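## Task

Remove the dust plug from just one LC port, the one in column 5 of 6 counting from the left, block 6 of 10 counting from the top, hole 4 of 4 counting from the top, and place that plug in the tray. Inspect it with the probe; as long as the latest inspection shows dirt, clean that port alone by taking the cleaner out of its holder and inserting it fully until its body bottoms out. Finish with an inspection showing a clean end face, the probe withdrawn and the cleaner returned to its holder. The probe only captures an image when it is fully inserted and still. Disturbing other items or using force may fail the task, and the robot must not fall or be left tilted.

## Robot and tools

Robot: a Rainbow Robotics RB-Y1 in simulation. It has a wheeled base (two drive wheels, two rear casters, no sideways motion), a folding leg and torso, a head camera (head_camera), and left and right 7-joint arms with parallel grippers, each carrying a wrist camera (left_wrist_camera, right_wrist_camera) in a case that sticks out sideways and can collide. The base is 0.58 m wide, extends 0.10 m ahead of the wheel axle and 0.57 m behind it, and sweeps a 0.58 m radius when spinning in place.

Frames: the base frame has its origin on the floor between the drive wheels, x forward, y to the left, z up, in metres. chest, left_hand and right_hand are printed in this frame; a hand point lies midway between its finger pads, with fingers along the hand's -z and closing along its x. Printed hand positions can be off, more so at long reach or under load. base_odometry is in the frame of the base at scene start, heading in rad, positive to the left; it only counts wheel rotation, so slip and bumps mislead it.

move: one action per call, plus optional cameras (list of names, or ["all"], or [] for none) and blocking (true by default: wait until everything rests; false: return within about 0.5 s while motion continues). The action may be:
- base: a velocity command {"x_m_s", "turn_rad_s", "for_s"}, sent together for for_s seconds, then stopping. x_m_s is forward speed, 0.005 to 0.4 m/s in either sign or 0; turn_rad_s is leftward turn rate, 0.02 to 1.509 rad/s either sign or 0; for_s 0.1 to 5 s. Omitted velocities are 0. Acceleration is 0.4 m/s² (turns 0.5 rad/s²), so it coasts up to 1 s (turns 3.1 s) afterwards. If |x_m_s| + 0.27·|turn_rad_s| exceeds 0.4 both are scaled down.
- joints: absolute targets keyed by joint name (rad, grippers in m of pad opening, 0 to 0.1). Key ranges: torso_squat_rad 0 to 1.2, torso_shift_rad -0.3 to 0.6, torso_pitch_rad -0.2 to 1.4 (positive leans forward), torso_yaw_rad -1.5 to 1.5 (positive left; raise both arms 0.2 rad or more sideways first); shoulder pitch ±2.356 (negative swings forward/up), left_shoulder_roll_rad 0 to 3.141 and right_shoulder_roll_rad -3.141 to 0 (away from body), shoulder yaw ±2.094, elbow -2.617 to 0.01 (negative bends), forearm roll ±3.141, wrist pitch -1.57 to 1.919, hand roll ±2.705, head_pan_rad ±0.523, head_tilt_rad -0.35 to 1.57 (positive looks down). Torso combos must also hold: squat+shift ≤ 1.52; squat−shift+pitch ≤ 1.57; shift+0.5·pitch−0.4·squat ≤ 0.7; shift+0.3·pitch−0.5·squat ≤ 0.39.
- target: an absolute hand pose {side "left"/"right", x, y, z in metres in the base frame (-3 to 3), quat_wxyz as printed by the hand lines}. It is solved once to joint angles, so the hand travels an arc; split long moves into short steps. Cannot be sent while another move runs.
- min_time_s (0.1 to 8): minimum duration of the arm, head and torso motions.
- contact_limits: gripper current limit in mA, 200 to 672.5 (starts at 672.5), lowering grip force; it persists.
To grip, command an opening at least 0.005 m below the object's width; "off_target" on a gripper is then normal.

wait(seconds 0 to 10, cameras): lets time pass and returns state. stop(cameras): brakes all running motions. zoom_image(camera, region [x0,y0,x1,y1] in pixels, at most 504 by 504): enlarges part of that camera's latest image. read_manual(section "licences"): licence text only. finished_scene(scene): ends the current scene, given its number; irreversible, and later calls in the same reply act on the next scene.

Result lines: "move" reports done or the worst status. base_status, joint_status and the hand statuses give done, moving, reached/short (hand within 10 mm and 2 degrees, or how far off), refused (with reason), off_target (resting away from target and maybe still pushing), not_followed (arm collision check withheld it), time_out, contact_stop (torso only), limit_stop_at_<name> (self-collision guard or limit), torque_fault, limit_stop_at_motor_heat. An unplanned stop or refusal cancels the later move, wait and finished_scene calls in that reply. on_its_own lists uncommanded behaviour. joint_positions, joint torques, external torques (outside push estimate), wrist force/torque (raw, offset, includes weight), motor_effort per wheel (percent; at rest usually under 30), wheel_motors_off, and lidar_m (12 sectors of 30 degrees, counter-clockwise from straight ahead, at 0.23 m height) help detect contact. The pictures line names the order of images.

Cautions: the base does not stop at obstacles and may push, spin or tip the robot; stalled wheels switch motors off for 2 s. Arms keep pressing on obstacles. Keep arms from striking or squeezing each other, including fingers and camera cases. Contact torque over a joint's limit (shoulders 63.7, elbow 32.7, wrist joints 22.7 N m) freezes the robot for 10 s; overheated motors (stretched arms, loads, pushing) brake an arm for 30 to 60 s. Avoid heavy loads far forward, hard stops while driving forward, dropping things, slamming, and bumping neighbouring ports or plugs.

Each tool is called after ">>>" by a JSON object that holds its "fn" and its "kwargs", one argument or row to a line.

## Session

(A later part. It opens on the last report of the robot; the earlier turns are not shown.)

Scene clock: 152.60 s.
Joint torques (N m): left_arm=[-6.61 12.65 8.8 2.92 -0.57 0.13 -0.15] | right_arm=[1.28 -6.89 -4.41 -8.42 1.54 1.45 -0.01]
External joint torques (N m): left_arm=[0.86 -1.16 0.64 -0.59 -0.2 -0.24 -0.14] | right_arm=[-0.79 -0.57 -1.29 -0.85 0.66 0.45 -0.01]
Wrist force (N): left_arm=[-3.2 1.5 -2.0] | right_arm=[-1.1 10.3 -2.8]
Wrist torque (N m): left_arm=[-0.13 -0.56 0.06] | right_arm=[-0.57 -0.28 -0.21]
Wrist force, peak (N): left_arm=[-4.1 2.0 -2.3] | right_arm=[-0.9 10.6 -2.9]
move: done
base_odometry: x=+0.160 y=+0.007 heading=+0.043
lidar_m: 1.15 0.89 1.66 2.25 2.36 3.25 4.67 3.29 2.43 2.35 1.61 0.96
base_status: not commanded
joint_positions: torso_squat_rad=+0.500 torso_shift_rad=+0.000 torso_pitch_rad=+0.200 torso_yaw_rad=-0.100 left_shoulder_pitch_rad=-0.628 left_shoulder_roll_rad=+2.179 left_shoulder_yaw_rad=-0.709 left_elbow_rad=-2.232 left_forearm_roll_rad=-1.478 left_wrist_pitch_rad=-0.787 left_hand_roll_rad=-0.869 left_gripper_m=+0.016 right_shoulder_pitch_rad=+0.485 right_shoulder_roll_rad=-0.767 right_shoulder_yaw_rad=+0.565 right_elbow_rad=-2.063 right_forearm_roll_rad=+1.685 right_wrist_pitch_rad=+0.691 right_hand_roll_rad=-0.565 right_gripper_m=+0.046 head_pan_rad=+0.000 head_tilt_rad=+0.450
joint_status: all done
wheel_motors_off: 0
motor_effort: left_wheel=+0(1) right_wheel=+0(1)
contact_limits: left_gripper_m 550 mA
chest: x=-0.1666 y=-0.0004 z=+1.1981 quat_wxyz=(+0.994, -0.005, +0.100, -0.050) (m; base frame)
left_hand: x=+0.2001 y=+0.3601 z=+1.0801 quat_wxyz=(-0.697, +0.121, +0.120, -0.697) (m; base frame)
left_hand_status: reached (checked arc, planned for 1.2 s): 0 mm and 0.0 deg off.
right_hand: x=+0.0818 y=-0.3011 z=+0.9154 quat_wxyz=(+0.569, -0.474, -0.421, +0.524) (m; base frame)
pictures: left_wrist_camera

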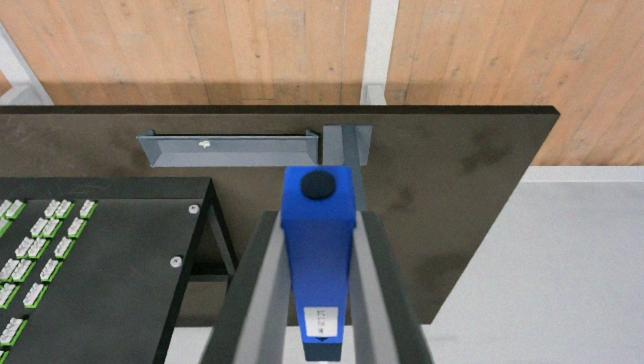

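>>> {"fn": "move", "kwargs": {
  "target": {"side": "left", "x": 0.13, "y": 0.36, "z": 1.08, "quat_wxyz": [0.6968, -0.1203, -0.1203, 0.6968]},
  "min_time_s": 0.8,
  "cameras": []
}}

>>> {"fn": "move", "kwargs": {
  "joints": {"torso_yaw_rad": -0.6},
  "min_time_s": 1.5,
  "cameras": ["left_wrist_camera", "head_camera"]
}}

Scene clock: 154.17 s.
Joint torques (N m): left_arm=[-6.65 10.65 4.09 2.83 -0.54 0.31 0.11] | right_arm=[0.49 -6.85 -4.14 -8.28 1.52 1.27 -0.07]
External joint torques (N m): left_arm=[-2.39 -0.82 -1.76 -0.95 -0.25 -0.03 0.12] | right_arm=[-1.58 -0.53 -1.02 -0.71 0.64 0.27 -0.06]
Wrist force (N): left_arm=[-3.7 1.7 -1.8] | right_arm=[-0.9 10.1 -3.2]
Wrist torque (N m): left_arm=[-0.15 -0.59 0.08] | right_arm=[-0.55 -0.27 -0.21]
Wrist force, peak (N): left_arm=[-3.8 2.0 -2.2] | right_arm=[-1.0 10.4 -2.9]
move: done
base_odometry: x=+0.160 y=+0.007 heading=+0.043
lidar_m: 1.15 0.90 1.67 2.25 2.35 3.25 4.67 3.29 2.43 2.35 1.61 0.96
base_status: not commanded
joint_positions: torso_squat_rad=+0.500 torso_shift_rad=+0.000 torso_pitch_rad=+0.200 torso_yaw_rad=-0.100 left_shoulder_pitch_rad=-0.676 left_shoulder_roll_rad=+2.463 left_shoulder_yaw_rad=-0.918 left_elbow_rad=-2.478 left_forearm_roll_rad=-1.462 left_wrist_pitch_rad=-0.560 left_hand_roll_rad=-0.866 left_gripper_m=+0.016 right_shoulder_pitch_rad=+0.485 right_shoulder_roll_rad=-0.767 right_shoulder_yaw_rad=+0.565 right_elbow_rad=-2.063 right_forearm_roll_rad=+1.685 right_wrist_pitch_rad=+0.691 right_hand_roll_rad=-0.565 right_gripper_m=+0.046 head_pan_rad=+0.000 head_tilt_rad=+0.450
joint_status: all done
wheel_motors_off: 0
motor_effort: left_wheel=+0(1) right_wheel=-1(2)
contact_limits: left_gripper_m 550 mA
chest: x=-0.1666 y=-0.0004 z=+1.1981 quat_wxyz=(+0.994, -0.005, +0.100, -0.050) (m; base frame)
left_hand: x=+0.1301 y=+0.3592 z=+1.0801 quat_wxyz=(-0.695, +0.113, +0.118, -0.700) (m; base frame)
left_hand_status: reached (checked arc, planned for 0.8 s): 1 mm and 1.0 deg off.
right_hand: x=+0.0818 y=-0.3011 z=+0.9154 quat_wxyz=(+0.569, -0.474, -0.421, +0.524) (m; base frame)
pictures: none
No camera images: "cameras" was empty.

Scene clock: 155.97 s.
Joint torques (N m): left_arm=[-6.68 11.05 4.76 2.51 -0.44 0.31 0.24] | right_arm=[1.15 -7.98 -4.7 -7.92 1.34 1.53 -0.01]
External joint torques (N m): left_arm=[-2.35 -0.37 -1.66 -0.66 -0.22 -0.19 0.24] | right_arm=[-0.39 -0.42 -0.68 -0.76 0.53 0.38 0]
Wrist force (N): left_arm=[-2.8 1.7 -1.6] | right_arm=[-0.1 10.1 -2.5]
Wrist torque (N m): left_arm=[-0.15 -0.54 0.07] | right_arm=[-0.54 -0.24 -0.22]
Wrist force, peak (N): left_arm=[-3.3 1.8 -1.8] | right_arm=[-0.4 10.4 -3.1]
move: done
base_odometry: x=+0.160 y=+0.007 heading=+0.043
lidar_m: 1.15 0.89 1.66 2.25 2.34 3.24 4.67 3.29 2.44 2.35 1.61 0.95
base_status: not commanded
joint_positions: torso_squat_rad=+0.500 torso_shift_rad=+0.000 torso_pitch_rad=+0.200 torso_yaw_rad=-0.600 left_shoulder_pitch_rad=-0.676 left_shoulder_roll_rad=+2.463 left_shoulder_yaw_rad=-0.918 left_elbow_rad=-2.478 left_forearm_roll_rad=-1.462 left_wrist_pitch_rad=-0.560 left_hand_roll_rad=-0.866 left_gripper_m=+0.016 right_shoulder_pitch_rad=+0.485 right_shoulder_roll_rad=-0.767 right_shoulder_yaw_rad=+0.565 right_elbow_rad=-2.063 right_forearm_roll_rad=+1.685 right_wrist_pitch_rad=+0.691 right_hand_roll_rad=-0.565 right_gripper_m=+0.046 head_pan_rad=+0.000 head_tilt_rad=+0.450
joint_status: all done
wheel_motors_off: 0
motor_effort: left_wheel=+0(1) right_wheel=+1(1)
contact_limits: left_gripper_m 550 mA
chest: x=-0.1666 y=-0.0004 z=+1.1981 quat_wxyz=(+0.951, -0.030, +0.095, -0.294) (m; base frame)
left_hand: x=+0.2614 y=+0.1645 z=+1.0536 quat_wxyz=(-0.838, +0.172, +0.053, -0.515) (m; base frame)
right_hand: x=-0.0954 y=-0.4079 z=+0.9513 quat_wxyz=(+0.655, -0.589, -0.267, +0.391) (m; base frame)
pictures: head_camera, left_wrist_camera

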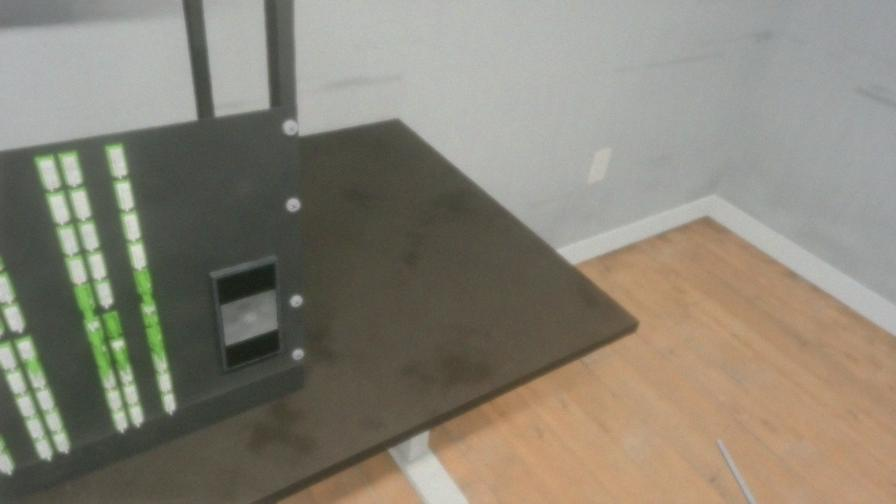

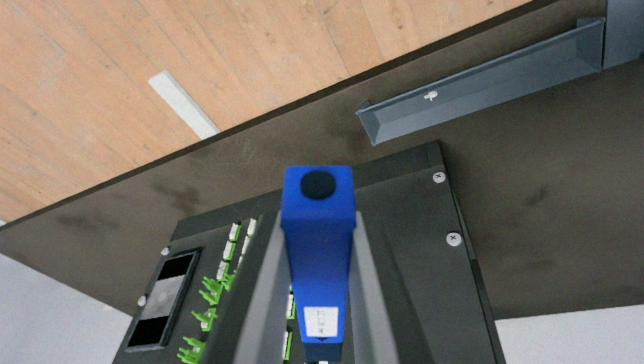

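>>> {"fn": "move", "kwargs": {
  "target": {"side": "left", "x": 0.26, "y": 0.03, "z": 1.03, "quat_wxyz": [0.6968, -0.1203, -0.1203, 0.6968]},
  "min_time_s": 1.2,
  "cameras": ["left_wrist_camera", "head_camera"]
}}

Scene clock: 157.73 s.
Joint torques (N m): left_arm=[-14.97 6.08 6.99 0.93 -0.9 -0.33 -0.13] | right_arm=[-0.01 -7.71 -4.45 -8.03 1.34 1.68 0.03]
External joint torques (N m): left_arm=[-1.75 0.47 -1.85 0.64 -0.25 -0.06 -0.13] | right_arm=[-1.55 -0.15 -0.43 -0.86 0.53 0.54 0.04]
Wrist force (N): left_arm=[-3.1 1.8 -1.8] | right_arm=[0.1 10.3 -2.6]
Wrist torque (N m): left_arm=[-0.13 -0.54 0.05] | right_arm=[-0.57 -0.22 -0.22]
Wrist force, peak (N): left_arm=[-3.9 1.4 -2.4] | right_arm=[0.1 10.4 -2.7]
move: done
base_odometry: x=+0.160 y=+0.007 heading=+0.043
lidar_m: 1.15 0.89 1.65 2.25 2.34 3.25 4.67 3.29 2.43 2.36 1.62 0.96
base_status: not commanded
joint_positions: torso_squat_rad=+0.500 torso_shift_rad=+0.000 torso_pitch_rad=+0.200 torso_yaw_rad=-0.600 left_shoulder_pitch_rad=-1.427 left_shoulder_roll_rad=+1.473 left_shoulder_yaw_rad=-1.248 left_elbow_rad=-2.366 left_forearm_roll_rad=-1.885 left_wrist_pitch_rad=-1.570 left_hand_roll_rad=+0.310 left_gripper_m=+0.016 right_shoulder_pitch_rad=+0.485 right_shoulder_roll_rad=-0.767 right_shoulder_yaw_rad=+0.565 right_elbow_rad=-2.063 right_forearm_roll_rad=+1.685 right_wrist_pitch_rad=+0.691 right_hand_roll_rad=-0.565 right_gripper_m=+0.046 head_pan_rad=+0.000 head_tilt_rad=+0.450
joint_status: all done
wheel_motors_off: 0
motor_effort: left_wheel=+0(1) right_wheel=-1(1)
contact_limits: left_gripper_m 550 mA
chest: x=-0.1666 y=-0.0004 z=+1.1981 quat_wxyz=(+0.951, -0.030, +0.095, -0.294) (m; base frame)
left_hand: x=+0.2604 y=+0.0305 z=+1.0302 quat_wxyz=(-0.697, +0.123, +0.117, -0.696) (m; base frame)
left_hand_status: reached (checked arc, planned for 1.3 s): 1 mm and 0.5 deg off.
right_hand: x=-0.0954 y=-0.4079 z=+0.9513 quat_wxyz=(+0.655, -0.589, -0.267, +0.391) (m; base frame)
pictures: head_camera, left_wrist_camera

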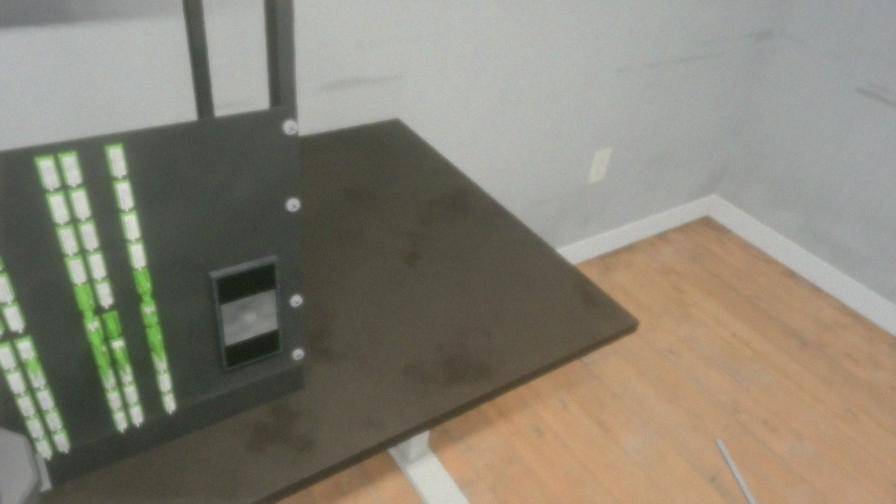

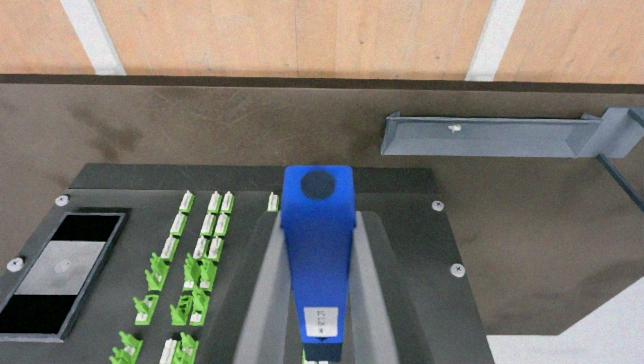

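>>> {"fn": "move", "kwargs": {
  "target": {"side": "left", "x": 0.24, "y": 0.2, "z": 1.05, "quat_wxyz": [0.6968, -0.1203, -0.1203, 0.6968]},
  "min_time_s": 1.0,
  "cameras": []
}}

>>> {"fn": "move", "kwargs": {
  "joints": {"torso_yaw_rad": -0.3},
  "min_time_s": 1.0,
  "cameras": []
}}

>>> {"fn": "move", "kwargs": {
  "target": {"side": "left", "x": 0.28, "y": 0.4, "z": 1.06, "quat_wxyz": [0.6968, -0.1203, -0.1203, 0.6968]},
  "min_time_s": 1.2,
  "cameras": ["left_wrist_camera", "head_camera"]
}}

Scene clock: 161.20 s.
Joint torques (N m): left_arm=[-1.23 4.66 5.24 1.17 -0.81 -0.23 0.43] | right_arm=[0.43 -8.21 -4.57 -7.96 1.42 1.75 0.07]
External joint torques (N m): left_arm=[1.56 -0.76 -1.9 -0.68 -0.22 -0.23 0.44] | right_arm=[-1.11 -0.65 -0.55 -0.8 0.62 0.6 0.08]
Wrist force (N): left_arm=[-3.3 1.5 -1.7] | right_arm=[0.0 10.2 -2.6]
Wrist torque (N m): left_arm=[-0.09 -0.56 0.08] | right_arm=[-0.56 -0.24 -0.22]
Wrist force, peak (N): left_arm=[-4.2 1.3 -1.9] | right_arm=[-0.1 10.7 -2.8]
move: done
base_odometry: x=+0.160 y=+0.007 heading=+0.043
lidar_m: 1.15 0.90 1.66 2.25 2.34 3.25 4.67 3.29 2.43 2.35 1.64 0.96
base_status: not commanded
joint_positions: torso_squat_rad=+0.500 torso_shift_rad=+0.000 torso_pitch_rad=+0.200 torso_yaw_rad=-0.600 left_shoulder_pitch_rad=-1.359 left_shoulder_roll_rad=+2.318 left_shoulder_yaw_rad=-1.349 left_elbow_rad=-2.617 left_forearm_roll_rad=-1.753 left_wrist_pitch_rad=-1.160 left_hand_roll_rad=-0.182 left_gripper_m=+0.016 right_shoulder_pitch_rad=+0.485 right_shoulder_roll_rad=-0.767 right_shoulder_yaw_rad=+0.565 right_elbow_rad=-2.063 right_forearm_roll_rad=+1.685 right_wrist_pitch_rad=+0.691 right_hand_roll_rad=-0.565 right_gripper_m=+0.046 head_pan_rad=+0.000 head_tilt_rad=+0.450
joint_status: all done
wheel_motors_off: 0
motor_effort: left_wheel=+0(1) right_wheel=+0(1)
contact_limits: left_gripper_m 550 mA
chest: x=-0.1666 y=-0.0004 z=+1.1981 quat_wxyz=(+0.951, -0.030, +0.095, -0.294) (m; base frame)
left_hand: x=+0.2407 y=+0.2000 z=+1.0502 quat_wxyz=(-0.698, +0.114, +0.112, -0.698) (m; base frame)
left_hand_status: reached (checked arc, as near as the solve gets, planned for 1.2 s): 1 mm and 1.3 deg off.
right_hand: x=-0.0954 y=-0.4079 z=+0.9513 quat_wxyz=(+0.655, -0.589, -0.267, +0.391) (m; base frame)
pictures: none
No camera images: "cameras" was empty.

Scene clock: 162.50 s.
Joint torques (N m): left_arm=[-1.02 5.39 5.5 1.43 -0.9 -0.24 0.31] | right_arm=[1.03 -7.16 -3.94 -7.69 1.45 1.64 0.06]
External joint torques (N m): left_arm=[1.7 -0.46 -1.46 -0.72 -0.27 -0.14 0.31] | right_arm=[-0.92 -0.32 -0.47 -0.3 0.6 0.58 0.07]
Wrist force (N): left_arm=[-3.5 1.9 -1.8] | right_arm=[-0.3 10.3 -2.9]
Wrist torque (N m): left_arm=[-0.14 -0.56 0.07] | right_arm=[-0.57 -0.23 -0.22]
Wrist force, peak (N): left_arm=[-4.0 1.5 -1.5] | right_arm=[-0.1 10.6 -3.1]
move: done
base_odometry: x=+0.160 y=+0.007 heading=+0.043
lidar_m: 1.14 0.89 1.67 2.25 2.34 3.26 4.67 3.29 2.44 2.35 1.63 0.96
base_status: not commanded
joint_positions: torso_squat_rad=+0.500 torso_shift_rad=+0.000 torso_pitch_rad=+0.200 torso_yaw_rad=-0.300 left_shoulder_pitch_rad=-1.359 left_shoulder_roll_rad=+2.318 left_shoulder_yaw_rad=-1.349 left_elbow_rad=-2.617 left_forearm_roll_rad=-1.753 left_wrist_pitch_rad=-1.160 left_hand_roll_rad=-0.182 left_gripper_m=+0.016 right_shoulder_pitch_rad=+0.485 right_shoulder_roll_rad=-0.767 right_shoulder_yaw_rad=+0.565 right_elbow_rad=-2.063 right_forearm_roll_rad=+1.685 right_wrist_pitch_rad=+0.691 right_hand_roll_rad=-0.565 right_gripper_m=+0.046 head_pan_rad=+0.000 head_tilt_rad=+0.450
joint_status: all done
wheel_motors_off: 0
motor_effort: left_wheel=+1(1) right_wheel=+0(2)
contact_limits: left_gripper_m 550 mA
chest: x=-0.1666 y=-0.0004 z=+1.1981 quat_wxyz=(+0.984, -0.015, +0.099, -0.149) (m; base frame)
left_hand: x=+0.1639 y=+0.3177 z=+1.0658 quat_wxyz=(-0.591, +0.075, +0.148, -0.789) (m; base frame)
right_hand: x=+0.0174 y=-0.3545 z=+0.9285 quat_wxyz=(+0.608, -0.524, -0.362, +0.474) (m; base frame)
pictures: none
No camera images: "cameras" was empty.

Scene clock: 164.03 s.
Joint torques (N m): left_arm=[-3.98 6.94 7.59 3.19 -0.55 0.35 0.4] | right_arm=[1.03 -7.19 -4.46 -7.99 1.34 1.56 0]
External joint torques (N m): left_arm=[1.55 -1.85 -2.04 0.26 -0.23 -0.11 0.41] | right_arm=[-0.92 -0.35 -0.99 -0.6 0.49 0.5 0.01]
Wrist force (N): left_arm=[-3.5 1.2 -1.3] | right_arm=[-0.4 10.3 -2.9]
Wrist torque (N m): left_arm=[-0.05 -0.58 0.07] | right_arm=[-0.56 -0.25 -0.22]
Wrist force, peak (N): left_arm=[-3.7 2.0 -1.5] | right_arm=[-0.5 10.4 -2.9]
move: done
base_odometry: x=+0.160 y=+0.007 heading=+0.043
lidar_m: 1.15 0.90 1.67 2.25 2.35 3.25 4.66 3.29 2.43 2.35 1.62 0.96
base_status: not commanded
joint_positions: torso_squat_rad=+0.500 torso_shift_rad=+0.000 torso_pitch_rad=+0.200 torso_yaw_rad=-0.300 left_shoulder_pitch_rad=-1.349 left_shoulder_roll_rad=+2.196 left_shoulder_yaw_rad=-1.486 left_elbow_rad=-1.978 left_forearm_roll_rad=-1.470 left_wrist_pitch_rad=-0.891 left_hand_roll_rad=-1.082 left_gripper_m=+0.016 right_shoulder_pitch_rad=+0.485 right_shoulder_roll_rad=-0.767 right_shoulder_yaw_rad=+0.565 right_elbow_rad=-2.063 right_forearm_roll_rad=+1.685 right_wrist_pitch_rad=+0.691 right_hand_roll_rad=-0.565 right_gripper_m=+0.046 head_pan_rad=+0.000 head_tilt_rad=+0.450
joint_status: all done
wheel_motors_off: 0
motor_effort: left_wheel=+0(1) right_wheel=+0(3)
contact_limits: left_gripper_m 550 mA
chest: x=-0.1666 y=-0.0004 z=+1.1981 quat_wxyz=(+0.984, -0.015, +0.099, -0.149) (m; base frame)
left_hand: x=+0.2803 y=+0.3992 z=+1.0607 quat_wxyz=(-0.696, +0.122, +0.125, -0.697) (m; base frame)
left_hand_status: reached (checked arc, planned for 1.2 s): 1 mm and 0.6 deg off.
right_hand: x=+0.0174 y=-0.3545 z=+0.9285 quat_wxyz=(+0.608, -0.524, -0.362, +0.474) (m; base frame)
pictures: head_camera, left_wrist_camera

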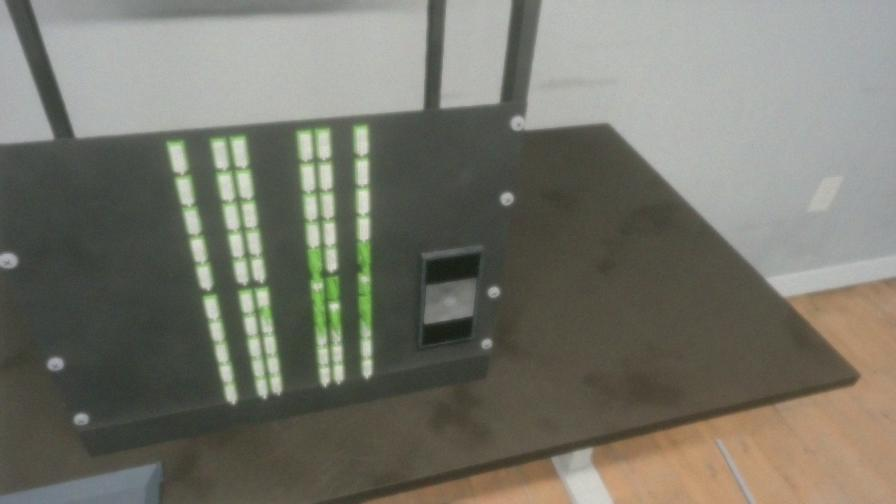

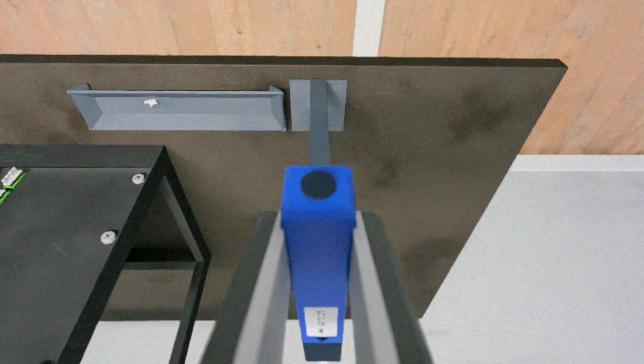

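>>> {"fn": "move", "kwargs": {
  "target": {"side": "left", "x": 0.375, "y": 0.397, "z": 1.03, "quat_wxyz": [0.6968, -0.1203, -0.1203, 0.6968]},
  "min_time_s": 1.2,
  "cameras": ["left_wrist_camera"]
}}

>>> {"fn": "zoom_image", "kwargs": {
  "camera": "left_wrist_camera",
  "region": [220, 60, 420, 364]
}}

Scene clock: 165.93 s.
Joint torques (N m): left_arm=[-10.23 9.65 10.67 3.37 -0.41 -0.1 -0.09] | right_arm=[1.24 -7.62 -4.21 -7.76 1.53 1.52 0.02]
External joint torques (N m): left_arm=[0.89 -1.26 0.86 0.47 -0.14 -0.58 -0.08] | right_arm=[-0.72 -0.78 -0.74 -0.37 0.68 0.47 0.03]
Wrist force (N): left_arm=[-3.7 1.5 -1.8] | right_arm=[-0.6 10.3 -2.9]
Wrist torque (N m): left_arm=[-0.12 -0.62 0.07] | right_arm=[-0.57 -0.28 -0.22]
Wrist force, peak (N): left_arm=[-3.9 1.4 -1.9] | right_arm=[-0.6 10.5 -3.2]
move: done
base_odometry: x=+0.160 y=+0.007 heading=+0.043
lidar_m: 1.15 0.89 1.67 2.25 2.35 3.25 4.67 3.29 2.44 2.35 1.62 0.95
base_status: not commanded
joint_positions: torso_squat_rad=+0.500 torso_shift_rad=+0.000 torso_pitch_rad=+0.200 torso_yaw_rad=-0.300 left_shoulder_pitch_rad=-1.349 left_shoulder_roll_rad=+1.839 left_shoulder_yaw_rad=-1.480 left_elbow_rad=-1.532 left_forearm_roll_rad=-1.425 left_wrist_pitch_rad=-0.917 left_hand_roll_rad=-1.198 left_gripper_m=+0.016 right_shoulder_pitch_rad=+0.485 right_shoulder_roll_rad=-0.767 right_shoulder_yaw_rad=+0.565 right_elbow_rad=-2.063 right_forearm_roll_rad=+1.685 right_wrist_pitch_rad=+0.691 right_hand_roll_rad=-0.565 right_gripper_m=+0.046 head_pan_rad=+0.000 head_tilt_rad=+0.450
joint_status: all done
wheel_motors_off: 0
motor_effort: left_wheel=+0(1) right_wheel=+0(1)
contact_limits: left_gripper_m 550 mA
chest: x=-0.1666 y=-0.0004 z=+1.1981 quat_wxyz=(+0.984, -0.015, +0.099, -0.149) (m; base frame)
left_hand: x=+0.3746 y=+0.3966 z=+1.0302 quat_wxyz=(-0.696, +0.121, +0.122, -0.697) (m; base frame)
left_hand_status: reached (checked arc, planned for 1.2 s): 1 mm and 0.3 deg off.
right_hand: x=+0.0174 y=-0.3545 z=+0.9285 quat_wxyz=(+0.608, -0.524, -0.362, +0.474) (m; base frame)
pictures: left_wrist_camera

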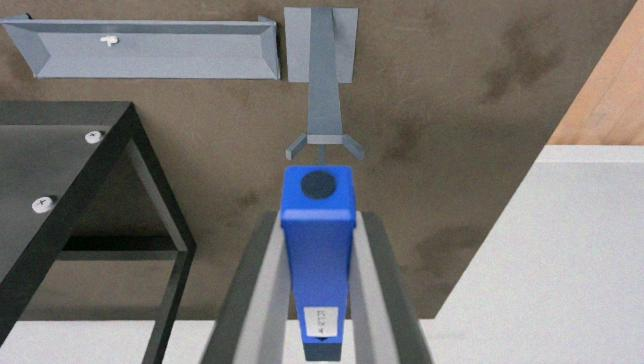

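Scaled by 1.658 from the camera's 644x364 image, which has a finer 1265x715 frame.

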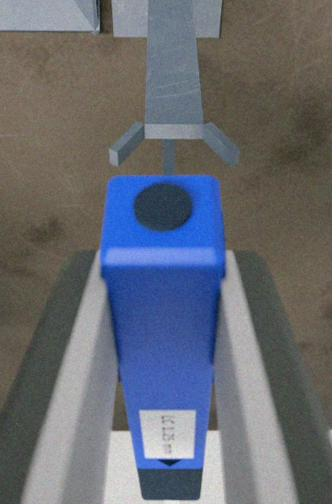

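>>> {"fn": "move", "kwargs": {
  "target": {"side": "left", "x": 0.384, "y": 0.3993, "z": 0.975, "quat_wxyz": [0.6968, -0.1203, -0.1203, 0.6968]},
  "min_time_s": 1.0,
  "cameras": ["left_wrist_camera"]
}}

>>> {"fn": "zoom_image", "kwargs": {
  "camera": "left_wrist_camera",
  "region": [220, 60, 420, 364]
}}

Scene clock: 167.63 s.
Joint torques (N m): left_arm=[-11 9.95 7.24 3.64 -0.39 0.53 -0.09] | right_arm=[0.91 -7.41 -4.18 -8 1.35 1.52 0.16]
External joint torques (N m): left_arm=[1.11 -2.6 -1.82 0.6 -0.16 0.05 -0.09] | right_arm=[-1.04 -0.57 -0.71 -0.61 0.5 0.46 0.17]
Wrist force (N): left_arm=[-3.2 1.6 -1.9] | right_arm=[-0.4 10.1 -3.0]
Wrist torque (N m): left_arm=[-0.12 -0.55 0.06] | right_arm=[-0.55 -0.24 -0.22]
Wrist force, peak (N): left_arm=[-3.7 1.7 -1.9] | right_arm=[-0.5 10.5 -2.9]
move: done
base_odometry: x=+0.160 y=+0.007 heading=+0.043
lidar_m: 1.15 0.89 1.66 2.25 2.35 3.25 4.67 3.30 2.43 2.35 1.63 0.95
base_status: not commanded
joint_positions: torso_squat_rad=+0.500 torso_shift_rad=+0.000 torso_pitch_rad=+0.200 torso_yaw_rad=-0.300 left_shoulder_pitch_rad=-1.268 left_shoulder_roll_rad=+1.733 left_shoulder_yaw_rad=-1.544 left_elbow_rad=-1.436 left_forearm_roll_rad=-1.415 left_wrist_pitch_rad=-0.773 left_hand_roll_rad=-1.218 left_gripper_m=+0.016 right_shoulder_pitch_rad=+0.485 right_shoulder_roll_rad=-0.767 right_shoulder_yaw_rad=+0.565 right_elbow_rad=-2.063 right_forearm_roll_rad=+1.685 right_wrist_pitch_rad=+0.691 right_hand_roll_rad=-0.565 right_gripper_m=+0.046 head_pan_rad=+0.000 head_tilt_rad=+0.450
joint_status: all done
wheel_motors_off: 0
motor_effort: left_wheel=+1(1) right_wheel=+0(2)
contact_limits: left_gripper_m 550 mA
chest: x=-0.1666 y=-0.0004 z=+1.1981 quat_wxyz=(+0.984, -0.015, +0.099, -0.149) (m; base frame)
left_hand: x=+0.3837 y=+0.3991 z=+0.9757 quat_wxyz=(-0.697, +0.121, +0.121, -0.697) (m; base frame)
left_hand_status: reached (checked arc, planned for 1.0 s): 1 mm and 0.1 deg off.
right_hand: x=+0.0174 y=-0.3545 z=+0.9285 quat_wxyz=(+0.608, -0.524, -0.362, +0.474) (m; base frame)
pictures: left_wrist_camera

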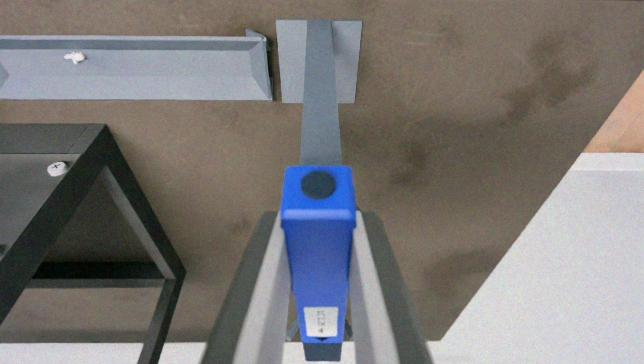

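Scaled by 1.658 from the camera's 644x364 image, which has a finer 1265x715 frame.

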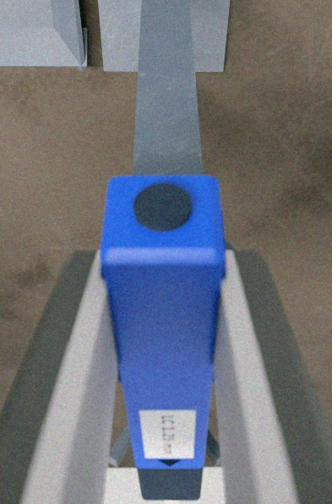

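>>> {"fn": "move", "kwargs": {
  "target": {"side": "left", "x": 0.384, "y": 0.3993, "z": 0.962, "quat_wxyz": [0.7053, -0.1218, -0.1189, 0.6882]},
  "min_time_s": 0.7,
  "cameras": []
}}

>>> {"fn": "move", "kwargs": {
  "target": {"side": "left", "x": 0.384, "y": 0.3993, "z": 0.958, "quat_wxyz": [0.7053, -0.1218, -0.1189, 0.6882]},
  "min_time_s": 0.4,
  "cameras": ["left_wrist_camera"]
}}

Scene clock: 168.93 s.
Joint torques (N m): left_arm=[-10.78 8.14 6.56 2.05 0.07 0.47 -0.27] | right_arm=[0.8 -6.82 -3.98 -7.89 1.28 1.45 -0.05]
External joint torques (N m): left_arm=[1.42 -4.83 -2.3 -1.03 0.28 -0.03 -0.26] | right_arm=[-1.15 0.02 -0.51 -0.5 0.43 0.39 -0.04]
Wrist force (N): left_arm=[-0.3 1.8 2.8] | right_arm=[-0.5 10.1 -2.9]
Wrist torque (N m): left_arm=[-0.45 -0.76 0.31] | right_arm=[-0.54 -0.24 -0.22]
Wrist force, peak (N): left_arm=[-3.8 1.9 2.3] | right_arm=[-0.6 10.4 -3.0]
move: done
base_odometry: x=+0.160 y=+0.007 heading=+0.043
lidar_m: 1.15 0.89 1.66 2.25 2.35 3.25 4.67 3.29 2.44 2.35 1.62 0.95
base_status: not commanded
joint_positions: torso_squat_rad=+0.500 torso_shift_rad=+0.000 torso_pitch_rad=+0.200 torso_yaw_rad=-0.300 left_shoulder_pitch_rad=-1.244 left_shoulder_roll_rad=+1.713 left_shoulder_yaw_rad=-1.556 left_elbow_rad=-1.415 left_forearm_roll_rad=-1.399 left_wrist_pitch_rad=-0.736 left_hand_roll_rad=-1.256 left_gripper_m=+0.016 right_shoulder_pitch_rad=+0.485 right_shoulder_roll_rad=-0.767 right_shoulder_yaw_rad=+0.565 right_elbow_rad=-2.063 right_forearm_roll_rad=+1.685 right_wrist_pitch_rad=+0.691 right_hand_roll_rad=-0.565 right_gripper_m=+0.046 head_pan_rad=+0.000 head_tilt_rad=+0.450
joint_status: all done
wheel_motors_off: 0
motor_effort: left_wheel=+0(0) right_wheel=-1(1)
contact_limits: left_gripper_m 550 mA
chest: x=-0.1666 y=-0.0004 z=+1.1981 quat_wxyz=(+0.984, -0.015, +0.099, -0.149) (m; base frame)
left_hand: x=+0.3837 y=+0.3998 z=+0.9631 quat_wxyz=(-0.705, +0.122, +0.121, -0.689) (m; base frame)
left_hand_status: reached (checked arc, planned for 0.7 s): 1 mm and 0.2 deg off.
right_hand: x=+0.0174 y=-0.3545 z=+0.9285 quat_wxyz=(+0.608, -0.524, -0.362, +0.474) (m; base frame)
pictures: none
No camera images: "cameras" was empty.

Scene clock: 169.67 s.
Joint torques (N m): left_arm=[-11.39 7.66 6.88 1.87 0.08 0.92 -0.36] | right_arm=[1.27 -7.69 -4.27 -7.99 1.37 1.51 0]
External joint torques (N m): left_arm=[0.88 -5.45 -1.9 -1.23 0.29 0.42 -0.35] | right_arm=[-0.69 -0.85 -0.8 -0.6 0.51 0.45 0.01]
Wrist force (N): left_arm=[0.2 2.7 2.9] | right_arm=[-0.5 10.4 -2.9]
Wrist torque (N m): left_arm=[-0.39 -0.76 0.34] | right_arm=[-0.58 -0.24 -0.23]
Wrist force, peak (N): left_arm=[0.1 3.6 3.4] | right_arm=[-0.5 10.4 -2.9]
move: done
base_odometry: x=+0.160 y=+0.007 heading=+0.043
lidar_m: 1.15 0.89 1.66 2.25 2.35 3.24 4.67 3.30 2.43 2.35 1.63 0.95
base_status: not commanded
joint_positions: torso_squat_rad=+0.500 torso_shift_rad=+0.000 torso_pitch_rad=+0.200 torso_yaw_rad=-0.300 left_shoulder_pitch_rad=-1.236 left_shoulder_roll_rad=+1.704 left_shoulder_yaw_rad=-1.559 left_elbow_rad=-1.404 left_forearm_roll_rad=-1.393 left_wrist_pitch_rad=-0.725 left_hand_roll_rad=-1.263 left_gripper_m=+0.016 right_shoulder_pitch_rad=+0.485 right_shoulder_roll_rad=-0.767 right_shoulder_yaw_rad=+0.565 right_elbow_rad=-2.063 right_forearm_roll_rad=+1.685 right_wrist_pitch_rad=+0.691 right_hand_roll_rad=-0.565 right_gripper_m=+0.046 head_pan_rad=+0.000 head_tilt_rad=+0.450
joint_status: all done
wheel_motors_off: 0
motor_effort: left_wheel=+0(1) right_wheel=-1(1)
contact_limits: left_gripper_m 550 mA
chest: x=-0.1666 y=-0.0004 z=+1.1981 quat_wxyz=(+0.984, -0.015, +0.099, -0.149) (m; base frame)
left_hand: x=+0.3841 y=+0.3998 z=+0.9587 quat_wxyz=(-0.705, +0.122, +0.120, -0.688) (m; base frame)
left_hand_status: reached (checked arc, planned for 0.4 s): 1 mm and 0.1 deg off.
right_hand: x=+0.0174 y=-0.3545 z=+0.9285 quat_wxyz=(+0.608, -0.524, -0.362, +0.474) (m; base frame)
pictures: left_wrist_camera

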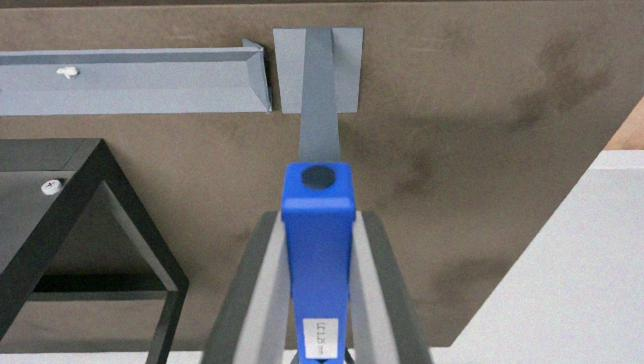

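>>> {"fn": "move", "kwargs": {
  "target": {"side": "left", "x": 0.384, "y": 0.3993, "z": 0.955, "quat_wxyz": [0.7053, -0.1218, -0.1189, 0.6882]},
  "min_time_s": 0.4,
  "cameras": ["left_wrist_camera"]
}}

>>> {"fn": "zoom_image", "kwargs": {
  "camera": "left_wrist_camera",
  "region": [220, 60, 420, 364]
}}

Scene clock: 170.57 s.
Joint torques (N m): left_arm=[-11.05 7.7 6.24 2.08 0.03 0.95 -0.32] | right_arm=[1.31 -7.27 -3.75 -8.06 1.36 1.41 -0.04]
External joint torques (N m): left_arm=[1.26 -5.49 -2.5 -1.02 0.24 0.46 -0.31] | right_arm=[-0.64 -0.44 -0.29 -0.68 0.51 0.35 -0.03]
Wrist force (N): left_arm=[0.0 2.8 2.9] | right_arm=[-0.6 10.2 -3.0]
Wrist torque (N m): left_arm=[-0.40 -0.76 0.35] | right_arm=[-0.56 -0.26 -0.22]
Wrist force, peak (N): left_arm=[-0.2 3.2 3.4] | right_arm=[-0.3 10.5 -2.9]
move: done
base_odometry: x=+0.160 y=+0.007 heading=+0.043
lidar_m: 1.15 0.89 1.67 2.25 2.35 3.25 4.67 3.30 2.44 2.35 1.62 0.95
base_status: not commanded
joint_positions: torso_squat_rad=+0.500 torso_shift_rad=+0.000 torso_pitch_rad=+0.200 torso_yaw_rad=-0.300 left_shoulder_pitch_rad=-1.231 left_shoulder_roll_rad=+1.698 left_shoulder_yaw_rad=-1.561 left_elbow_rad=-1.399 left_forearm_roll_rad=-1.392 left_wrist_pitch_rad=-0.718 left_hand_roll_rad=-1.264 left_gripper_m=+0.016 right_shoulder_pitch_rad=+0.485 right_shoulder_roll_rad=-0.767 right_shoulder_yaw_rad=+0.565 right_elbow_rad=-2.063 right_forearm_roll_rad=+1.685 right_wrist_pitch_rad=+0.691 right_hand_roll_rad=-0.565 right_gripper_m=+0.046 head_pan_rad=+0.000 head_tilt_rad=+0.450
joint_status: all done
wheel_motors_off: 0
motor_effort: left_wheel=+0(1) right_wheel=+0(1)
contact_limits: left_gripper_m 550 mA
chest: x=-0.1666 y=-0.0004 z=+1.1981 quat_wxyz=(+0.984, -0.015, +0.099, -0.149) (m; base frame)
left_hand: x=+0.3842 y=+0.3998 z=+0.9557 quat_wxyz=(-0.705, +0.122, +0.120, -0.688) (m; base frame)
left_hand_status: reached (checked arc, planned for 0.4 s): 1 mm and 0.1 deg off.
right_hand: x=+0.0174 y=-0.3545 z=+0.9285 quat_wxyz=(+0.608, -0.524, -0.362, +0.474) (m; base frame)
pictures: left_wrist_camera

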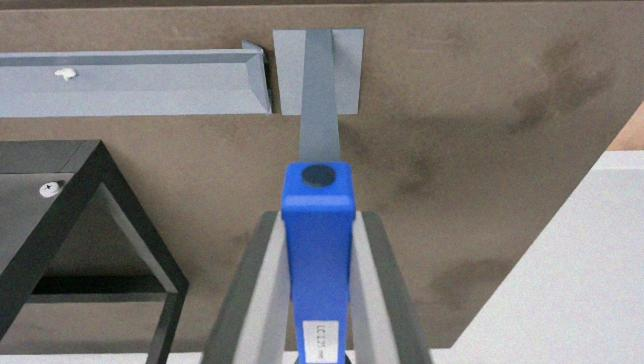

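Scaled by 1.658 from the camera's 644x364 image, which has a finer 1265x715 frame.

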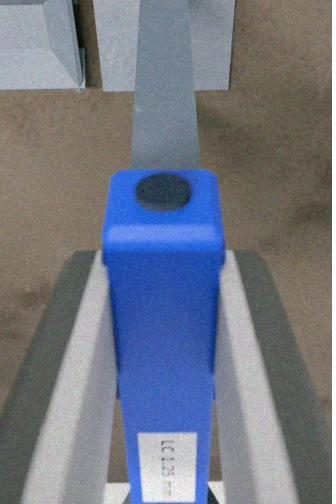

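>>> {"fn": "move", "kwargs": {
  "joints": {"head_pan_rad": 0.52, "head_tilt_rad": 0.6},
  "cameras": ["head_camera"]
}}

>>> {"fn": "zoom_image", "kwargs": {
  "camera": "head_camera",
  "region": [0, 100, 400, 450]
}}

Scene clock: 172.57 s.
Joint torques (N m): left_arm=[-11.21 7.66 6.77 2.02 0.06 0.94 -0.47] | right_arm=[1.02 -6.66 -4.42 -8.24 1.46 1.6 -0.05]
External joint torques (N m): left_arm=[1.1 -5.53 -1.96 -1.08 0.26 0.45 -0.46] | right_arm=[-0.93 0.18 -0.95 -0.86 0.61 0.54 -0.04]
Wrist force (N): left_arm=[0.1 2.9 3.1] | right_arm=[-0.6 10.2 -3.0]
Wrist torque (N m): left_arm=[-0.42 -0.73 0.33] | right_arm=[-0.56 -0.27 -0.22]
Wrist force, peak (N): left_arm=[0.0 2.9 3.4] | right_arm=[-0.7 10.5 -2.8]
move: done
base_odometry: x=+0.160 y=+0.007 heading=+0.043
lidar_m: 1.15 0.90 1.66 2.25 2.34 3.25 4.67 3.30 2.43 2.35 1.62 0.96
base_status: not commanded
joint_positions: torso_squat_rad=+0.500 torso_shift_rad=+0.000 torso_pitch_rad=+0.200 torso_yaw_rad=-0.300 left_shoulder_pitch_rad=-1.231 left_shoulder_roll_rad=+1.698 left_shoulder_yaw_rad=-1.561 left_elbow_rad=-1.399 left_forearm_roll_rad=-1.392 left_wrist_pitch_rad=-0.718 left_hand_roll_rad=-1.264 left_gripper_m=+0.016 right_shoulder_pitch_rad=+0.485 right_shoulder_roll_rad=-0.767 right_shoulder_yaw_rad=+0.565 right_elbow_rad=-2.063 right_forearm_roll_rad=+1.685 right_wrist_pitch_rad=+0.691 right_hand_roll_rad=-0.565 right_gripper_m=+0.046 head_pan_rad=+0.520 head_tilt_rad=+0.600
joint_status: all done
wheel_motors_off: 0
motor_effort: left_wheel=+0(1) right_wheel=-1(1)
contact_limits: left_gripper_m 550 mA
chest: x=-0.1666 y=-0.0004 z=+1.1981 quat_wxyz=(+0.984, -0.015, +0.099, -0.149) (m; base frame)
left_hand: x=+0.3842 y=+0.3998 z=+0.9557 quat_wxyz=(-0.705, +0.122, +0.120, -0.688) (m; base frame)
right_hand: x=+0.0174 y=-0.3545 z=+0.9285 quat_wxyz=(+0.608, -0.524, -0.362, +0.474) (m; base frame)
pictures: head_camera

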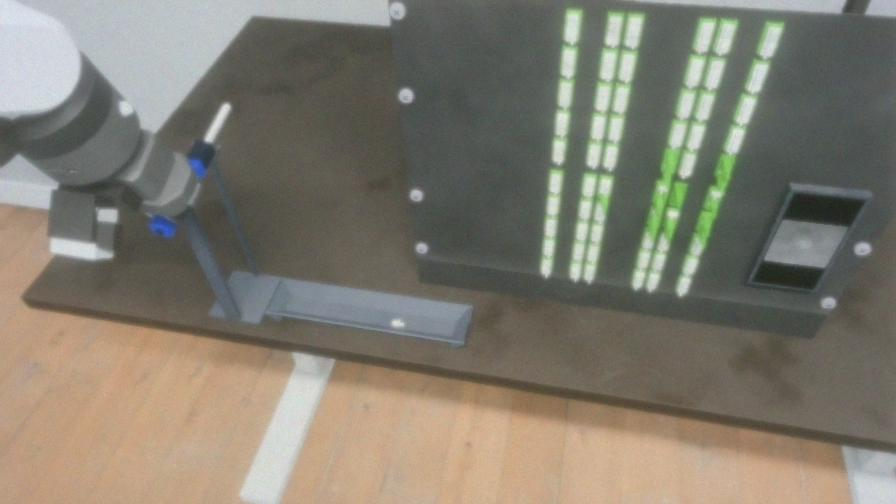

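Scaled by 1.260 from the camera's 896x504 image, which has a finer 1280x720 frame.

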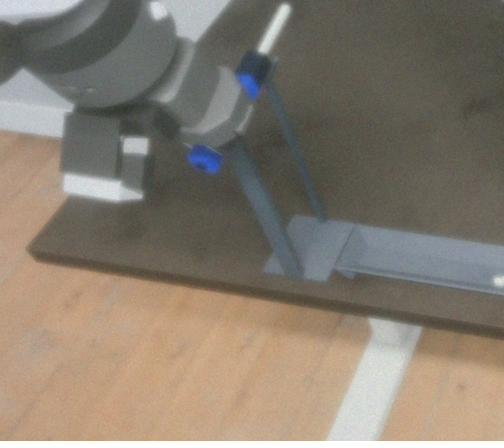

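>>> {"fn": "zoom_image", "kwargs": {
  "camera": "head_camera",
  "region": [140, 90, 260, 250]
}}

Scaled by 3.150 from the camera's 896x504 image, which has a finer 1280x720 frame.

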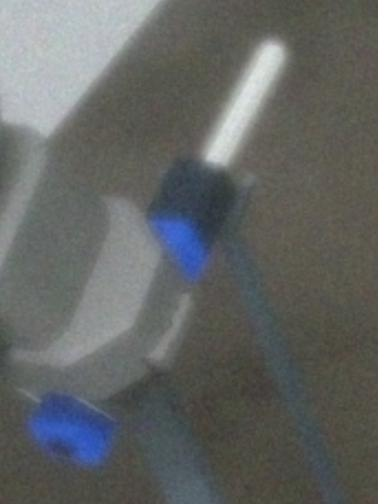

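>>> {"fn": "move", "kwargs": {
  "target": {"side": "left", "x": 0.385, "y": 0.3993, "z": 0.985, "quat_wxyz": [0.7107, -0.0847, -0.0827, 0.6935]},
  "min_time_s": 0.8,
  "cameras": ["left_wrist_camera", "head_camera"]
}}

>>> {"fn": "zoom_image", "kwargs": {
  "camera": "left_wrist_camera",
  "region": [220, 60, 420, 364]
}}

>>> {"fn": "zoom_image", "kwargs": {
  "camera": "head_camera",
  "region": [120, 60, 280, 250]
}}

Scene clock: 176.07 s.
Joint torques (N m): left_arm=[-14.79 10.33 9.67 3.5 -0.31 -0.09 -0.09] | right_arm=[1.16 -6.86 -4.08 -8.28 1.47 1.68 0.26]
External joint torques (N m): left_arm=[-1.68 -1.9 0.86 0.45 -0.15 -0.4 -0.09] | right_arm=[-0.79 -0.02 -0.61 -0.89 0.62 0.62 0.27]
Wrist force (N): left_arm=[-3.1 0.9 -1.7] | right_arm=[-0.4 10.2 -3.0]
Wrist torque (N m): left_arm=[-0.06 -0.57 0.08] | right_arm=[-0.57 -0.25 -0.23]
Wrist force, peak (N): left_arm=[4.2 3.5 0.9] | right_arm=[-0.6 10.4 -3.0]
move: done
base_odometry: x=+0.160 y=+0.007 heading=+0.043
lidar_m: 1.15 0.89 1.66 2.25 2.34 3.25 4.67 3.29 2.43 2.35 1.62 0.96
base_status: not commanded
joint_positions: torso_squat_rad=+0.500 torso_shift_rad=+0.000 torso_pitch_rad=+0.200 torso_yaw_rad=-0.300 left_shoulder_pitch_rad=-1.309 left_shoulder_roll_rad=+1.672 left_shoulder_yaw_rad=-1.516 left_elbow_rad=-1.297 left_forearm_roll_rad=-1.323 left_wrist_pitch_rad=-0.953 left_hand_roll_rad=-1.352 left_gripper_m=+0.016 right_shoulder_pitch_rad=+0.485 right_shoulder_roll_rad=-0.767 right_shoulder_yaw_rad=+0.565 right_elbow_rad=-2.063 right_forearm_roll_rad=+1.685 right_wrist_pitch_rad=+0.691 right_hand_roll_rad=-0.565 right_gripper_m=+0.046 head_pan_rad=+0.520 head_tilt_rad=+0.600
joint_status: all done
wheel_motors_off: 0
motor_effort: left_wheel=+0(1) right_wheel=-1(2)
contact_limits: left_gripper_m 550 mA
chest: x=-0.1666 y=-0.0004 z=+1.1981 quat_wxyz=(+0.984, -0.015, +0.099, -0.149) (m; base frame)
left_hand: x=+0.3846 y=+0.3992 z=+0.9850 quat_wxyz=(-0.710, +0.085, +0.084, -0.694) (m; base frame)
left_hand_status: reached (checked arc, planned for 0.8 s): 0 mm and 0.1 deg off.
right_hand: x=+0.0174 y=-0.3545 z=+0.9285 quat_wxyz=(+0.608, -0.524, -0.362, +0.474) (m; base frame)
pictures: head_camera, left_wrist_camera

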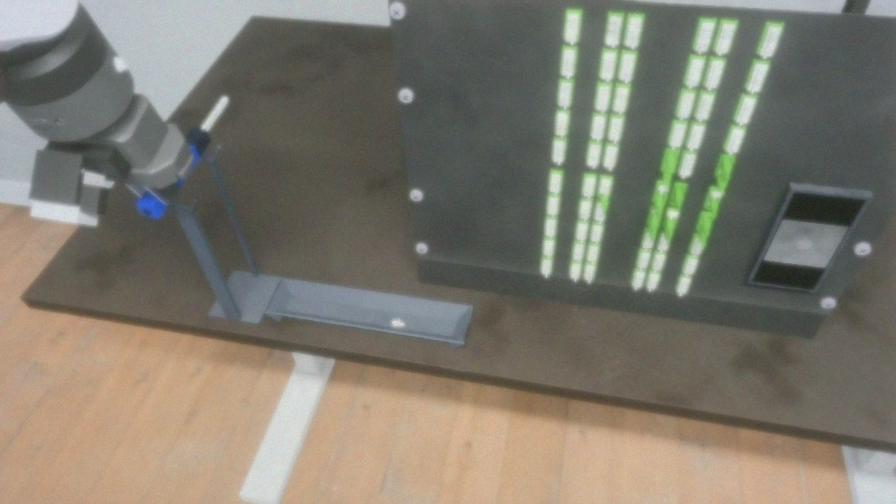

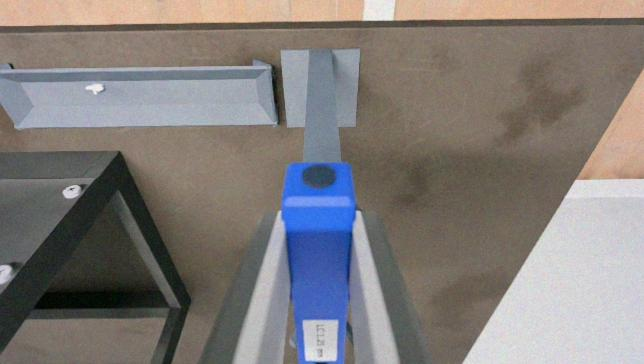

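Scaled by 1.658 from the camera's 644x364 image, which has a finer 1265x715 frame.

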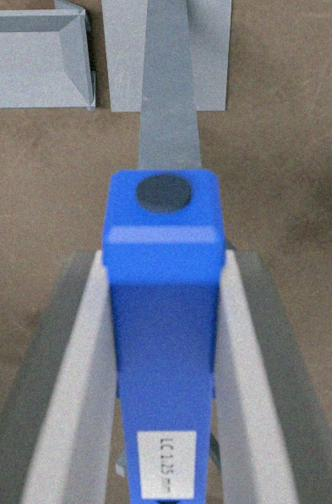

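Scaled by 2.653 from the camera's 896x504 image, which has a finer 1280x720 frame.

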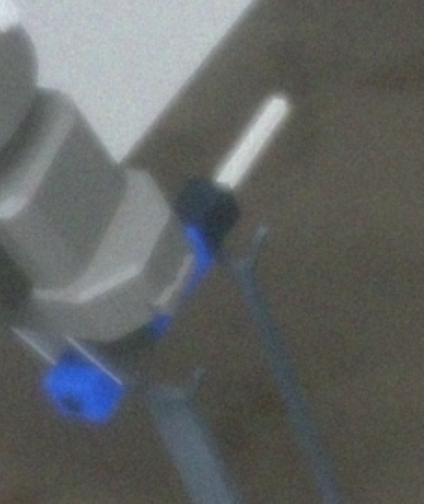

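>>> {"fn": "zoom_image", "kwargs": {
  "camera": "left_wrist_camera",
  "region": [270, 280, 370, 364]
}}

Scaled by 5.040 from the camera's 644x364 image, which has a finer 1265x715 frame.

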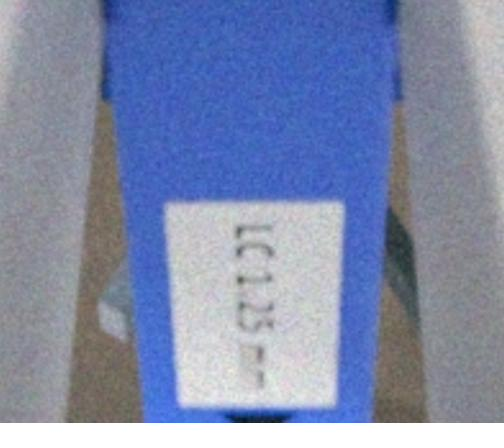

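>>> {"fn": "move", "kwargs": {
  "target": {"side": "left", "x": 0.385, "y": 0.3993, "z": 0.968, "quat_wxyz": [0.7022, -0.0837, -0.0837, 0.7022]},
  "min_time_s": 0.6,
  "cameras": ["left_wrist_camera"]
}}

>>> {"fn": "zoom_image", "kwargs": {
  "camera": "left_wrist_camera",
  "region": [270, 280, 370, 364]
}}

>>> {"fn": "move", "kwargs": {
  "target": {"side": "left", "x": 0.385, "y": 0.3993, "z": 0.96, "quat_wxyz": [0.7022, -0.0837, -0.0837, 0.7022]},
  "min_time_s": 0.4,
  "cameras": []
}}

Scene clock: 177.83 s.
Joint torques (N m): left_arm=[-12 10.62 6.25 3.82 -0.67 0.4 0.32] | right_arm=[2.02 -7.23 -4.04 -8.24 1.33 1.41 -0.08]
External joint torques (N m): left_arm=[1.31 -2.05 -2.33 0.72 -0.51 0.09 0.32] | right_arm=[0.07 -0.4 -0.58 -0.86 0.48 0.35 -0.07]
Wrist force (N): left_arm=[-3.9 0.7 -1.5] | right_arm=[-0.9 10.2 -2.9]
Wrist torque (N m): left_arm=[-0.09 -0.57 0.02] | right_arm=[-0.57 -0.30 -0.23]
Wrist force, peak (N): left_arm=[-4.0 0.9 -1.5] | right_arm=[-0.5 10.5 -2.8]
move: done
base_odometry: x=+0.160 y=+0.007 heading=+0.043
lidar_m: 1.15 0.90 1.66 2.25 2.34 3.24 4.67 3.29 2.44 2.35 1.62 0.95
base_status: not commanded
joint_positions: torso_squat_rad=+0.500 torso_shift_rad=+0.000 torso_pitch_rad=+0.200 torso_yaw_rad=-0.300 left_shoulder_pitch_rad=-1.283 left_shoulder_roll_rad=+1.643 left_shoulder_yaw_rad=-1.531 left_elbow_rad=-1.277 left_forearm_roll_rad=-1.323 left_wrist_pitch_rad=-0.914 left_hand_roll_rad=-1.328 left_gripper_m=+0.016 right_shoulder_pitch_rad=+0.485 right_shoulder_roll_rad=-0.767 right_shoulder_yaw_rad=+0.565 right_elbow_rad=-2.063 right_forearm_roll_rad=+1.685 right_wrist_pitch_rad=+0.691 right_hand_roll_rad=-0.565 right_gripper_m=+0.046 head_pan_rad=+0.520 head_tilt_rad=+0.600
joint_status: all done
wheel_motors_off: 0
motor_effort: left_wheel=+1(1) right_wheel=-1(1)
contact_limits: left_gripper_m 550 mA
chest: x=-0.1666 y=-0.0004 z=+1.1981 quat_wxyz=(+0.984, -0.015, +0.099, -0.149) (m; base frame)
left_hand: x=+0.3852 y=+0.3991 z=+0.9684 quat_wxyz=(-0.702, +0.084, +0.084, -0.702) (m; base frame)
left_hand_status: reached (checked arc, planned for 0.6 s): 0 mm and 0.1 deg off.
right_hand: x=+0.0174 y=-0.3545 z=+0.9285 quat_wxyz=(+0.608, -0.524, -0.362, +0.474) (m; base frame)
pictures: left_wrist_camera

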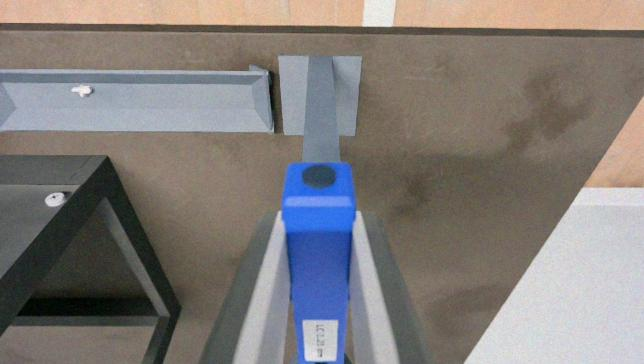

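Scaled by 5.040 from the camera's 644x364 image, which has a finer 1265x715 frame.

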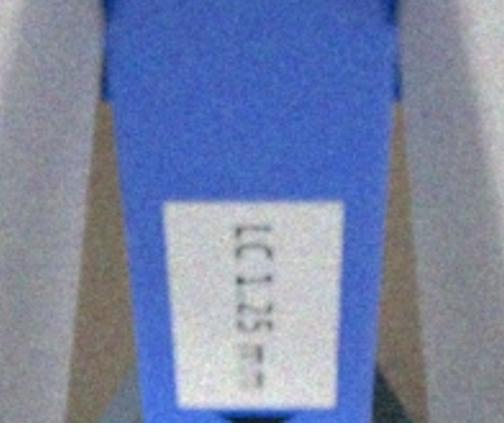

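Scene clock: 178.57 s.
Joint torques (N m): left_arm=[-10.52 10.01 5 3.62 -0.26 0 -0.02] | right_arm=[1.2 -7.13 -4.16 -8.18 1.57 1.54 -0.02]
External joint torques (N m): left_arm=[2.85 -2.89 -3.47 0.49 -0.1 -0.31 -0.02] | right_arm=[-0.76 -0.29 -0.7 -0.8 0.72 0.48 -0.01]
Wrist force (N): left_arm=[-4.3 0.6 2.3] | right_arm=[-0.7 10.2 -2.9]
Wrist torque (N m): left_arm=[-0.44 -0.54 0.00] | right_arm=[-0.56 -0.28 -0.22]
Wrist force, peak (N): left_arm=[-4.8 1.2 2.6] | right_arm=[-0.5 10.4 -2.9]
move: done
base_odometry: x=+0.160 y=+0.007 heading=+0.043
lidar_m: 1.15 0.89 1.67 2.25 2.35 3.25 4.67 3.30 2.43 2.35 1.62 0.96
base_status: not commanded
joint_positions: torso_squat_rad=+0.500 torso_shift_rad=+0.000 torso_pitch_rad=+0.200 torso_yaw_rad=-0.300 left_shoulder_pitch_rad=-1.269 left_shoulder_roll_rad=+1.631 left_shoulder_yaw_rad=-1.537 left_elbow_rad=-1.269 left_forearm_roll_rad=-1.321 left_wrist_pitch_rad=-0.894 left_hand_roll_rad=-1.329 left_gripper_m=+0.016 right_shoulder_pitch_rad=+0.485 right_shoulder_roll_rad=-0.767 right_shoulder_yaw_rad=+0.565 right_elbow_rad=-2.063 right_forearm_roll_rad=+1.685 right_wrist_pitch_rad=+0.691 right_hand_roll_rad=-0.565 right_gripper_m=+0.046 head_pan_rad=+0.520 head_tilt_rad=+0.600
joint_status: all done
wheel_motors_off: 0
motor_effort: left_wheel=+1(1) right_wheel=+0(1)
contact_limits: left_gripper_m 550 mA
chest: x=-0.1666 y=-0.0004 z=+1.1981 quat_wxyz=(+0.984, -0.015, +0.099, -0.149) (m; base frame)
left_hand: x=+0.3852 y=+0.3991 z=+0.9608 quat_wxyz=(-0.702, +0.084, +0.084, -0.702) (m; base frame)
left_hand_status: reached (checked arc, planned for 0.4 s): 1 mm and 0.1 deg off.
right_hand: x=+0.0174 y=-0.3545 z=+0.9285 quat_wxyz=(+0.608, -0.524, -0.362, +0.474) (m; base frame)
pictures: none
No camera images: "cameras" was empty.


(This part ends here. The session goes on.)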